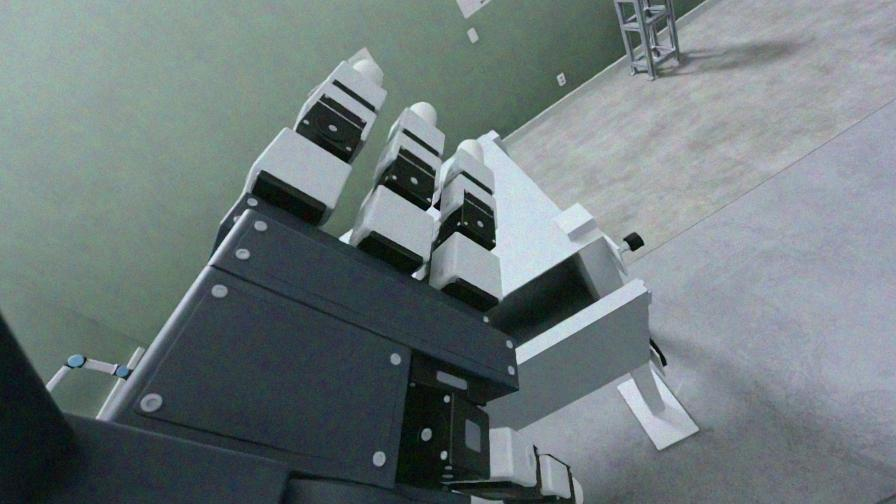

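{"fn": "zoom_image", "kwargs": {
  "camera": "cam_right_wrist",
  "region": [440, 120, 720, 460]
}}

Scaled by 1.482.

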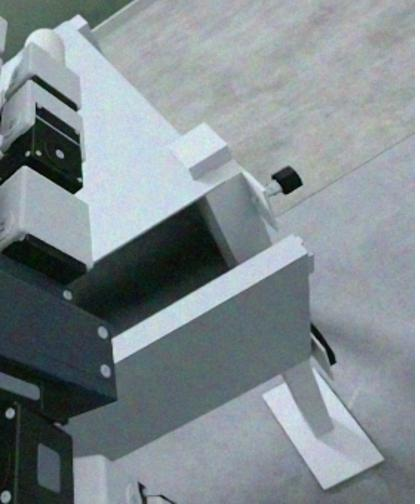

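{"fn": "move", "kwargs": {
  "target": [0,0,0,0,0,0,0.754,0,0.576,0.696,0.754,0,0.576,0.696,0.754,0,0.576,0.696,1,0.678,0.226,0.168,0.8,-0.4,0.091,-0.001,-0.0615,-0.240,-0.492,0.391,0.754,0,0.576,0.696,0.754,0,0.576,0.696,0.754,0,0.576,0.696,1,0.678,0.226,0.168,0.8,-0.4],
  "speed": 0.3,
  "cameras": ["cam_right_wrist"]
}}

Scene clock: 6093.33 s.
left_arm: end_effector_position=(+0.4159, +0.6384, +0.8828) hand_goal=(+0.754, +0.000, +0.576, +0.696, +0.754, +0.000, +0.576, +0.696, +0.754, +0.000, +0.576, +0.696, +1.000, +0.678, +0.226, +0.168) hand_measured=(+0.756, +0.002, +0.578, +0.698, +0.756, +0.002, +0.578, +0.698, +0.756, +0.002, +0.578, +0.698, +1.000, +0.676, +0.232, +0.168) hand_current_ma=(+5, +6, +8, +7, +4, +5, +8, +8, +5, +4, +8, +7, +0, -9, +29, +0) hand_state=(goal, goal, goal, goal, goal, goal, goal, goal, goal, goal, goal, goal, goal, goal, goal, goal) hand_current_limit=0.80 hand_speed=-0.40 end_effector_quat_wxyz=(+0.985, -0.001, +0.002, +0.173) | right_arm: end_effector_position=(+0.4361, -0.8178, +1.1191) hand_goal=(+0.754, +0.000, +0.576, +0.696, +0.754, +0.000, +0.576, +0.696, +0.754, +0.000, +0.576, +0.696, +1.000, +0.678, +0.226, +0.168) hand_measured=(+0.752, +0.002, +0.574, +0.694, +0.752, +0.002, +0.574, +0.694, +0.752, +0.002, +0.576, +0.694, +0.996, +0.676, +0.224, +0.168) hand_current_ma=(+0, +0, +0, +0, +0, +0, +0, +0, +0, +0, +0, +0, -1, +0, +0, +0) hand_state=(goal, goal, goal, goal, goal, goal, goal, goal, goal, goal, goal, goal, goal, goal, goal, goal) hand_current_limit=0.80 hand_speed=-0.40 end_effector_quat_wxyz=(+0.156, +0.808, -0.324, +0.466)
Joint positions: left_arm=[0.65 -0.644 -1.607 1.94 -5.044 -1.567 -0.578] | right_arm=[-0.9 0.266 -1.764 1.045 4.679 -2.356 -4.007]
Joint torques (N m): left_arm=[1.17 -42.16 -34.23 6.18 2.64 1.21] | right_arm=[10.61 -26.95 -29.55 -7.24 -3.42 -2.66]
Wrist force (N): left_arm=[5.3 -2.2 -6.2] | right_arm=[-2.7 -0.6 0.3]
Wrist torque (N m): left_arm=[0.67 -1.00 0.50] | right_arm=[-0.06 0.07 -0.39]
Wrist force, peak (N): left_arm=[5.8 -1.9 -6.3] | right_arm=[0.0 7.2 -8.3]
Hand target: left_arm +0.4159, +0.6384, +0.8828; +0.985, -0.001, +0.002, +0.173 | right_arm +0.4361, -0.8178, +1.1191; +0.156, +0.808, -0.324, +0.466 (not the last commanded pose)
Off the commanded pose: left_arm 0.000 m, 0 deg | right_arm 0.039 m, 73 deg.
left_rail: position_m=0.650 speed_m_s=0.40 position_status=done
right_rail: position_m=-0.900 speed_m_s=0.40 position_status=done
move: held (right_arm; a check stopped the path); limits=held
pose unreachable (right arm): on one or more control steps of this call, first in action 0 (counted from 0), this arm could not follow its commanded pose, so it was not sent that pose on those steps. It may still have moved: this result reports where it is.
cause: moving toward the commanded pose would bring two parts of the arm too close to each other (joints 5 (wrist 1) to 7 (wrist 3) lie between them).
camera_calibration:
cam_right_wrist: T_world_to_cam=[[-0.65061, -0.192195, -0.734689, 0.987076], [-0.290588, 0.956822, 0.00702752, 0.854791], [0.701616, 0.218064, -0.678367, 0.758919], [0, 0, 0, 1]] pos_world=[0.358123, -0.793665, 1.23401]
Images, in order (width x height): cam_right_wrist 896x504.

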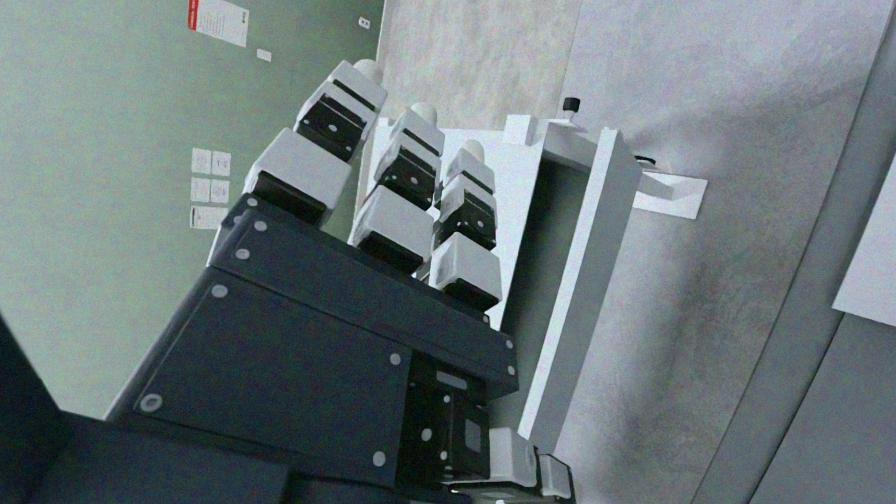

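{"fn": "move", "kwargs": {
  "target": [0,0,0,0,0,0,0.754,0,0.576,0.696,0.754,0,0.576,0.696,0.754,0,0.576,0.696,1,0.678,0.226,0.168,0.8,-0.4,0.0876,0.11,-0.0268,0.106,-0.317,-0.221,0.754,0,0.576,0.696,0.754,0,0.576,0.696,0.754,0,0.576,0.696,1,0.678,0.226,0.168,0.8,-0.4],
  "speed": 0.3
}}

Scene clock: 6125.17 s.
left_arm: end_effector_position=(+0.4159, +0.6384, +0.8828) hand_goal=(+0.754, +0.000, +0.576, +0.696, +0.754, +0.000, +0.576, +0.696, +0.754, +0.000, +0.576, +0.696, +1.000, +0.678, +0.226, +0.168) hand_measured=(+0.756, +0.002, +0.578, +0.698, +0.756, +0.002, +0.578, +0.698, +0.756, +0.002, +0.578, +0.698, +1.000, +0.676, +0.232, +0.168) hand_current_ma=(+5, +6, +8, +7, +4, +5, +8, +8, +5, +4, +8, +7, +0, -9, +29, +0) hand_state=(goal, goal, goal, goal, goal, goal, goal, goal, goal, goal, goal, goal, goal, goal, goal, goal) hand_current_limit=0.80 hand_speed=-0.40 end_effector_quat_wxyz=(+0.985, -0.001, +0.002, +0.173) | right_arm: end_effector_position=(+0.3995, -0.8780, +1.1659) hand_goal=(+0.754, +0.000, +0.576, +0.696, +0.754, +0.000, +0.576, +0.696, +0.754, +0.000, +0.576, +0.696, +1.000, +0.678, +0.226, +0.168) hand_measured=(+0.752, +0.002, +0.574, +0.694, +0.752, +0.002, +0.574, +0.694, +0.752, +0.002, +0.576, +0.694, +0.998, +0.676, +0.224, +0.168) hand_current_ma=(+0, +0, +0, +0, +0, +0, +0, +0, +0, +0, +0, +0, +0, +0, +0, +0) hand_state=(goal, goal, goal, goal, goal, goal, goal, goal, goal, goal, goal, goal, goal, goal, goal, goal) hand_current_limit=0.80 hand_speed=-0.40 end_effector_quat_wxyz=(+0.058, +0.992, +0.021, +0.109)
Joint positions: left_arm=[0.65 -0.644 -1.607 1.94 -5.044 -1.567 -0.578] | right_arm=[-0.9 -0.11 -1.391 0.035 5.835 -1.657 -4.874]
Joint torques (N m): left_arm=[2.63 -44.42 -34.31 6.03 2.53 1.03] | right_arm=[11.3 -16.82 -25.24 -2.61 -2.38 -1.56]
Wrist force (N): left_arm=[6.0 -1.7 -5.5] | right_arm=[-0.7 -0.5 0.8]
Wrist torque (N m): left_arm=[0.68 -1.08 0.54] | right_arm=[-0.09 -0.01 -0.09]
Wrist force, peak (N): left_arm=[6.1 -1.8 -5.9] | right_arm=[-3.0 -0.4 0.1]
Hand target: left_arm +0.4159, +0.6384, +0.8828; +0.985, -0.001, +0.002, +0.173 | right_arm +0.4002, -0.8777, +1.1691; +0.001, +1.000, +0.000, +0.000
Off the commanded pose: left_arm 0.000 m, 0 deg | right_arm 0.003 m, 14 deg.
left_rail: position_m=0.650 speed_m_s=0.40 position_status=done
right_rail: position_m=-0.900 speed_m_s=0.40 position_status=done
elbow stopped short (right arm): the move would have taken joint 4 (elbow) straighter than the controller allows.
move: off_target (right_arm)

{"fn": "move", "kwargs": {
  "target": [
    [0,0,0,0,0,0,0.754,0,0.576,0.696,0.754,0,0.576,0.696,0.754,0,0.576,0.696,1,0.678,0.226,0.168,0.8,-0.4,-0.0667,0,0.365,0,0,0,0.754,0,0.576,0.696,0.754,0,0.576,0.696,0.754,0,0.576,0.696,1,0.678,0.226,0.168,0.8,-0.4],
    [0,0,0,0,0,0,0.754,0,0.576,0.696,0.754,0,0.576,0.696,0.754,0,0.576,0.696,1,0.678,0.226,0.168,0.8,-0.4,-0.0667,0,0.365,0,0,0.5,0.754,0,0.576,0.696,0.754,0,0.576,0.696,0.754,0,0.576,0.696,1,0.678,0.226,0.168,0.8,-0.4]
  ],
  "speed": 0.3,
  "cameras": ["cam_right_wrist"]
}}

Scene clock: 6144.60 s.
left_arm: end_effector_position=(+0.4159, +0.6384, +0.8828) hand_goal=(+0.754, +0.000, +0.576, +0.696, +0.754, +0.000, +0.576, +0.696, +0.754, +0.000, +0.576, +0.696, +1.000, +0.678, +0.226, +0.168) hand_measured=(+0.756, +0.002, +0.578, +0.698, +0.756, +0.002, +0.578, +0.698, +0.756, +0.002, +0.578, +0.698, +1.000, +0.676, +0.232, +0.168) hand_current_ma=(+5, +6, +8, +7, +4, +5, +8, +8, +5, +4, +8, +7, +0, -9, +29, +0) hand_state=(goal, goal, goal, goal, goal, goal, goal, goal, goal, goal, goal, goal, goal, goal, goal, goal) hand_current_limit=0.80 hand_speed=-0.40 end_effector_quat_wxyz=(+0.985, -0.001, +0.002, +0.173) | right_arm: end_effector_position=(+0.3602, -0.8780, +0.9501) hand_goal=(+0.754, +0.000, +0.576, +0.696, +0.754, +0.000, +0.576, +0.696, +0.754, +0.000, +0.576, +0.696, +1.000, +0.678, +0.226, +0.168) hand_measured=(+0.752, +0.002, +0.574, +0.694, +0.752, +0.002, +0.574, +0.694, +0.752, +0.002, +0.576, +0.694, +0.998, +0.676, +0.224, +0.168) hand_current_ma=(+0, +0, +0, +0, +0, +0, +0, +0, +0, +0, +0, +0, +0, +0, -1, +0) hand_state=(goal, goal, goal, goal, goal, goal, goal, goal, goal, goal, goal, goal, goal, goal, goal, goal) hand_current_limit=0.80 hand_speed=-0.40 end_effector_quat_wxyz=(+0.000, +0.708, -0.707, +0.001)
Joint positions: left_arm=[0.65 -0.644 -1.607 1.94 -5.044 -1.567 -0.578] | right_arm=[-0.9 -0.402 -1.785 1.041 5.456 -1.572 -3.545]
Joint torques (N m): left_arm=[2.64 -45.24 -34.47 5.51 2.81 0.5] | right_arm=[-10.05 -24.24 -29.02 -2.79 -2.17 1.02]
Wrist force (N): left_arm=[5.4 -1.8 -5.9] | right_arm=[-0.1 0.2 0.4]
Wrist torque (N m): left_arm=[0.71 -1.02 0.51] | right_arm=[0.06 0.06 -0.20]
Wrist force, peak (N): left_arm=[6.1 -1.8 -6.0] | right_arm=[-0.3 1.0 2.3]
Hand target: left_arm +0.4159, +0.6384, +0.8828; +0.985, -0.001, +0.002, +0.173 | right_arm +0.3602, -0.8780, +0.9501; +0.000, +0.707, -0.707, +0.001
Off the commanded pose: left_arm 0.000 m, 0 deg | right_arm 0.000 m, 0 deg.
left_rail: position_m=0.650 speed_m_s=0.40 position_status=done
right_rail: position_m=-0.900 speed_m_s=0.40 position_status=done
move: done
camera_calibration:
cam_right_wrist: T_world_to_cam=[[-0.615437, 0.785632, -0.063403, 1.01009], [0.514271, 0.461215, 0.723053, -0.513767], [0.597296, 0.412387, -0.687876, 0.927821], [0, 0, 0, 1]] pos_world=[0.331675, -0.93922, 1.07375]
Images, in order (width x height): cam_right_wrist 896x504.

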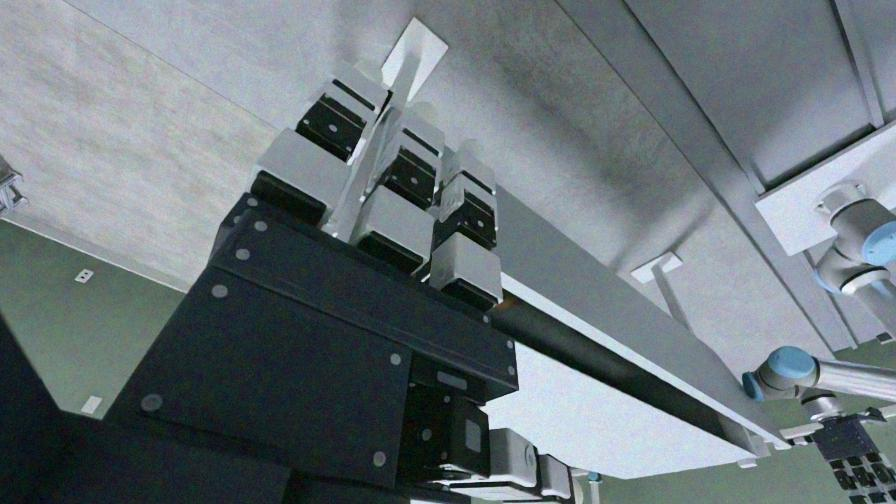

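{"fn": "zoom_image", "kwargs": {
  "camera": "cam_right_wrist",
  "region": [460, 240, 800, 480]
}}

Scaled by 1.482.

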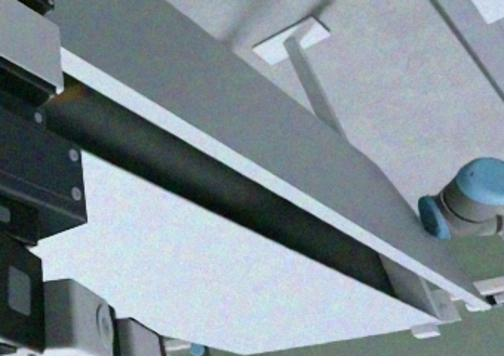

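{"fn": "move", "kwargs": {
  "target": [0,0,0,0,0,0,0.754,0,0.576,0.696,0.754,0,0.576,0.696,0.754,0,0.576,0.696,1,0.678,0.226,0.168,0.8,-0.4,-0.2133,-0.3267,-0.0833,0,0,0,0.754,0,0.576,0.696,0.754,0,0.576,0.696,0.754,0,0.576,0.696,1,0.678,0.226,0.168,0.8,-0.4],
  "speed": 0.2,
  "cameras": ["cam_right_wrist"]
}}

{"fn": "zoom_image", "kwargs": {
  "camera": "cam_right_wrist",
  "region": [440, 200, 896, 504]
}}

Scene clock: 6191.27 s.
left_arm: end_effector_position=(+0.4159, +0.6384, +0.8828) hand_goal=(+0.754, +0.000, +0.576, +0.696, +0.754, +0.000, +0.576, +0.696, +0.754, +0.000, +0.576, +0.696, +1.000, +0.678, +0.226, +0.168) hand_measured=(+0.756, +0.002, +0.578, +0.698, +0.756, +0.002, +0.578, +0.698, +0.756, +0.002, +0.578, +0.698, +1.000, +0.676, +0.232, +0.168) hand_current_ma=(+5, +6, +8, +7, +4, +5, +8, +8, +5, +4, +8, +7, +0, -9, +29, +0) hand_state=(goal, goal, goal, goal, goal, goal, goal, goal, goal, goal, goal, goal, goal, goal, goal, goal) hand_current_limit=0.80 hand_speed=-0.40 end_effector_quat_wxyz=(+0.985, -0.001, +0.002, +0.173) | right_arm: end_effector_position=(+0.5560, -0.7498, +0.9998) hand_goal=(+0.754, +0.000, +0.576, +0.696, +0.754, +0.000, +0.576, +0.696, +0.754, +0.000, +0.576, +0.696, +1.000, +0.678, +0.226, +0.168) hand_measured=(+0.752, +0.002, +0.574, +0.694, +0.752, +0.002, +0.574, +0.694, +0.752, +0.002, +0.576, +0.694, +0.998, +0.676, +0.224, +0.168) hand_current_ma=(+0, +0, +0, +0, +0, +0, +0, +0, +0, +0, +0, +0, +0, +0, -1, +0) hand_state=(goal, goal, goal, goal, goal, goal, goal, goal, goal, goal, goal, goal, goal, goal, goal, goal) hand_current_limit=0.80 hand_speed=-0.40 end_effector_quat_wxyz=(+0.000, +0.707, -0.707, +0.001)
Joint positions: left_arm=[0.65 -0.644 -1.607 1.94 -5.044 -1.567 -0.578] | right_arm=[-0.9 -0.073 -1.33 0.449 5.592 -1.572 -3.215]
Joint torques (N m): left_arm=[3.13 -43.85 -34.7 5.67 2.72 0.94] | right_arm=[11.34 -34.29 -42.67 -2.98 -2.16 1.63]
Wrist force (N): left_arm=[5.3 -1.8 -5.3] | right_arm=[0.0 0.0 0.1]
Wrist torque (N m): left_arm=[0.65 -0.99 0.49] | right_arm=[0.03 -0.04 -0.19]
Wrist force, peak (N): left_arm=[6.1 -2.3 -5.8] | right_arm=[0.7 1.0 1.0]
Hand target: left_arm +0.4159, +0.6384, +0.8828; +0.985, -0.001, +0.002, +0.173 | right_arm +0.5561, -0.7498, +0.9999; +0.000, +0.707, -0.707, +0.001
Off the commanded pose: left_arm 0.000 m, 0 deg | right_arm 0.000 m, 0 deg.
left_rail: position_m=0.650 speed_m_s=0.40 position_status=done
right_rail: position_m=-0.900 speed_m_s=0.40 position_status=done
move: done
camera_calibration:
cam_right_wrist: T_world_to_cam=[[-0.615035, 0.78594, -0.0634893, 1.03316], [0.514396, 0.460954, 0.723131, -0.709962], [0.597603, 0.412092, -0.687787, 0.791756], [0, 0, 0, 1]] pos_world=[0.527476, -0.811019, 1.12355]
Images, in order (width x height): cam_right_wrist 896x504.

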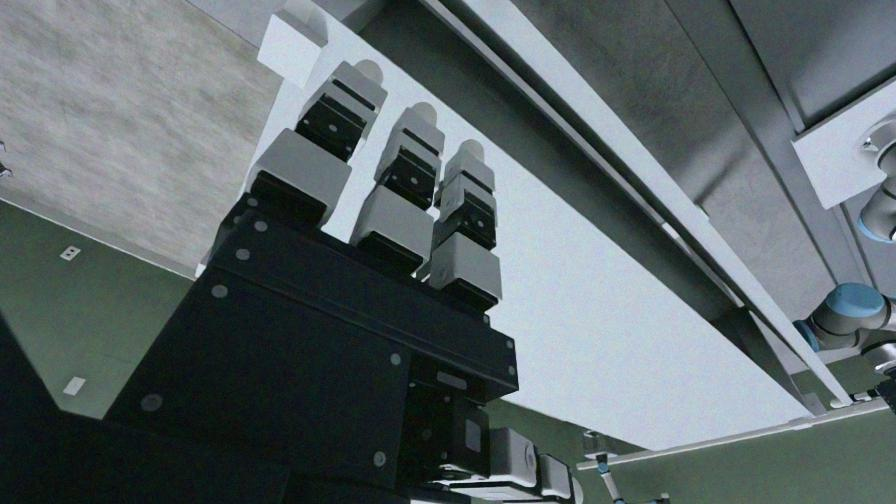

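Scaled by 1.105.

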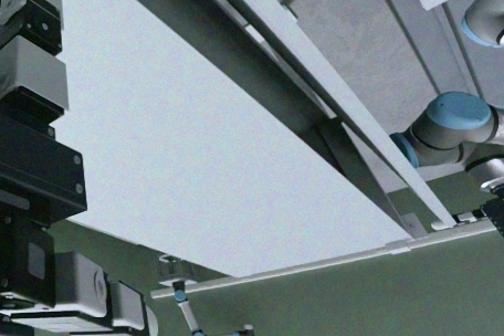

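{"fn": "move", "kwargs": {
  "target": [
    [0,0,0,0,0,0,0.754,0,0.576,0.696,0.754,0,0.576,0.696,0.754,0,0.576,0.696,1,0.678,0.226,0.168,0.8,-0.4,0,0.0167,0.05,0,0,0,0.754,0,0.576,0.696,0.754,0,0.576,0.696,0.754,0,0.576,0.696,1,0.678,0.226,0.168,0.8,-0.4],
    [0,0,0,0,0,0,0.754,0,0.576,0.696,0.754,0,0.576,0.696,0.754,0,0.576,0.696,1,0.678,0.226,0.168,0.8,-0.4,0,0.0167,0.22,0,0,0,0.754,0,0.576,0.696,0.754,0,0.576,0.696,0.754,0,0.576,0.696,1,0.678,0.226,0.168,0.8,-0.4]
  ],
  "speed": 0.04,
  "stop_force": 8,
  "cameras": ["cam_right_wrist"]
}}

Scene clock: 6213.87 s.
left_arm: end_effector_position=(+0.4159, +0.6384, +0.8828) hand_goal=(+0.754, +0.000, +0.576, +0.696, +0.754, +0.000, +0.576, +0.696, +0.754, +0.000, +0.576, +0.696, +1.000, +0.678, +0.226, +0.168) hand_measured=(+0.756, +0.002, +0.578, +0.698, +0.756, +0.002, +0.578, +0.698, +0.756, +0.002, +0.578, +0.698, +1.000, +0.676, +0.232, +0.168) hand_current_ma=(+5, +6, +8, +7, +4, +5, +8, +8, +5, +4, +8, +7, +0, -9, +29, +0) hand_state=(goal, goal, goal, goal, goal, goal, goal, goal, goal, goal, goal, goal, goal, goal, goal, goal) hand_current_limit=0.80 hand_speed=-0.40 end_effector_quat_wxyz=(+0.985, -0.001, +0.002, +0.173) | right_arm: end_effector_position=(+0.5462, -0.7500, +0.9030) hand_goal=(+0.754, +0.000, +0.576, +0.696, +0.754, +0.000, +0.576, +0.696, +0.754, +0.000, +0.576, +0.696, +1.000, +0.678, +0.226, +0.168) hand_measured=(+0.750, +0.002, +0.582, +0.694, +0.750, +0.002, +0.578, +0.694, +0.750, +0.002, +0.578, +0.694, +0.998, +0.676, +0.224, +0.168) hand_current_ma=(-1, +0, +2, +0, -1, +0, +0, +0, -1, +0, +0, +0, +0, +0, -1, +0) hand_state=(goal, goal, goal, goal, goal, goal, goal, goal, goal, goal, goal, goal, goal, goal, goal, goal) hand_current_limit=0.80 hand_speed=-0.40 end_effector_quat_wxyz=(+0.001, +0.707, -0.707, +0.001)
Joint positions: left_arm=[0.65 -0.644 -1.607 1.94 -5.044 -1.567 -0.578] | right_arm=[-0.9 -0.074 -1.52 0.91 5.321 -1.572 -3.216]
Joint torques (N m): left_arm=[5.45 -44.82 -34.86 5.66 2.78 0.45] | right_arm=[-5.26 -32.22 -52.28 -2.84 -0.43 -1.51]
Wrist force (N): left_arm=[5.7 -1.9 -5.7] | right_arm=[0.2 0.8 -0.7]
Wrist torque (N m): left_arm=[0.68 -1.05 0.53] | right_arm=[0.15 -0.06 -0.02]
Wrist force, peak (N): left_arm=[6.2 -2.1 -5.8] | right_arm=[0.3 11.8 -52.3]
Hand target: left_arm +0.4159, +0.6384, +0.8828; +0.985, -0.001, +0.002, +0.173 | right_arm +0.5461, -0.7500, +0.9030; +0.001, +0.707, -0.707, +0.001 (not the last commanded pose)
Off the commanded pose: left_arm 0.000 m, 0 deg | right_arm 0.035 m, 0 deg.
left_rail: position_m=0.650 speed_m_s=0.40 position_status=done
right_rail: position_m=-0.900 speed_m_s=0.40 position_status=done
move: contact (right_arm); path passed 1 of 2 targets
camera_calibration:
cam_right_wrist: T_world_to_cam=[[-0.615108, 0.785907, -0.063187, 1.02077], [0.514751, 0.460999, 0.72285, -0.634737], [0.597222, 0.412105, -0.68811, 0.731616], [0, 0, 0, 1]] pos_world=[0.517677, -0.811119, 1.02675]
Images, in order (width x height): cam_right_wrist 896x504.

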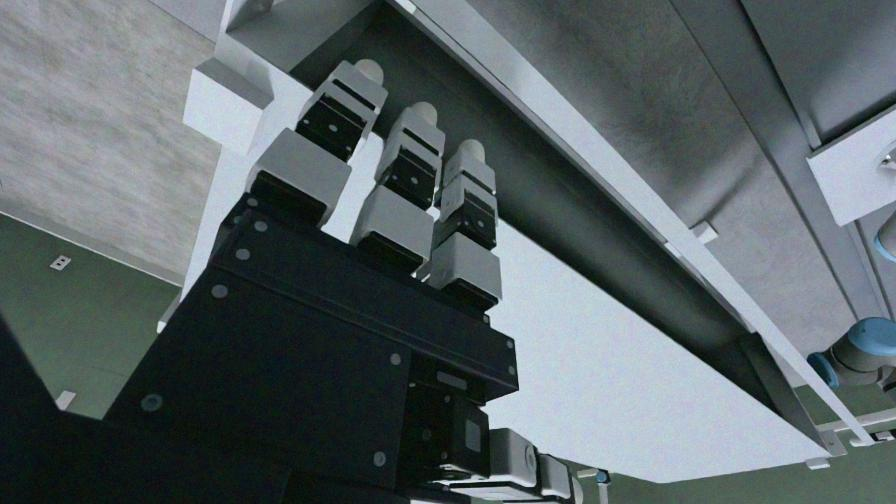

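{"fn": "zoom_image", "kwargs": {
  "camera": "cam_right_wrist",
  "region": [280, 0, 580, 280]
}}

Scaled by 1.680.

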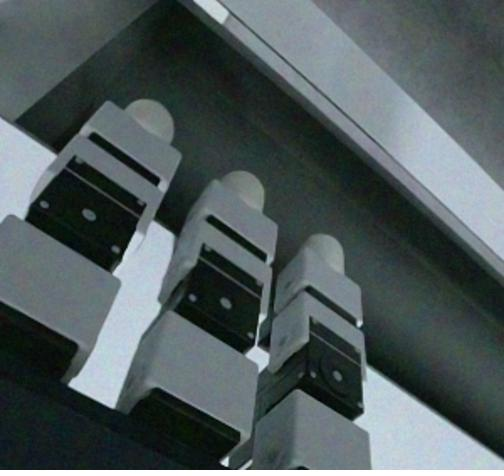

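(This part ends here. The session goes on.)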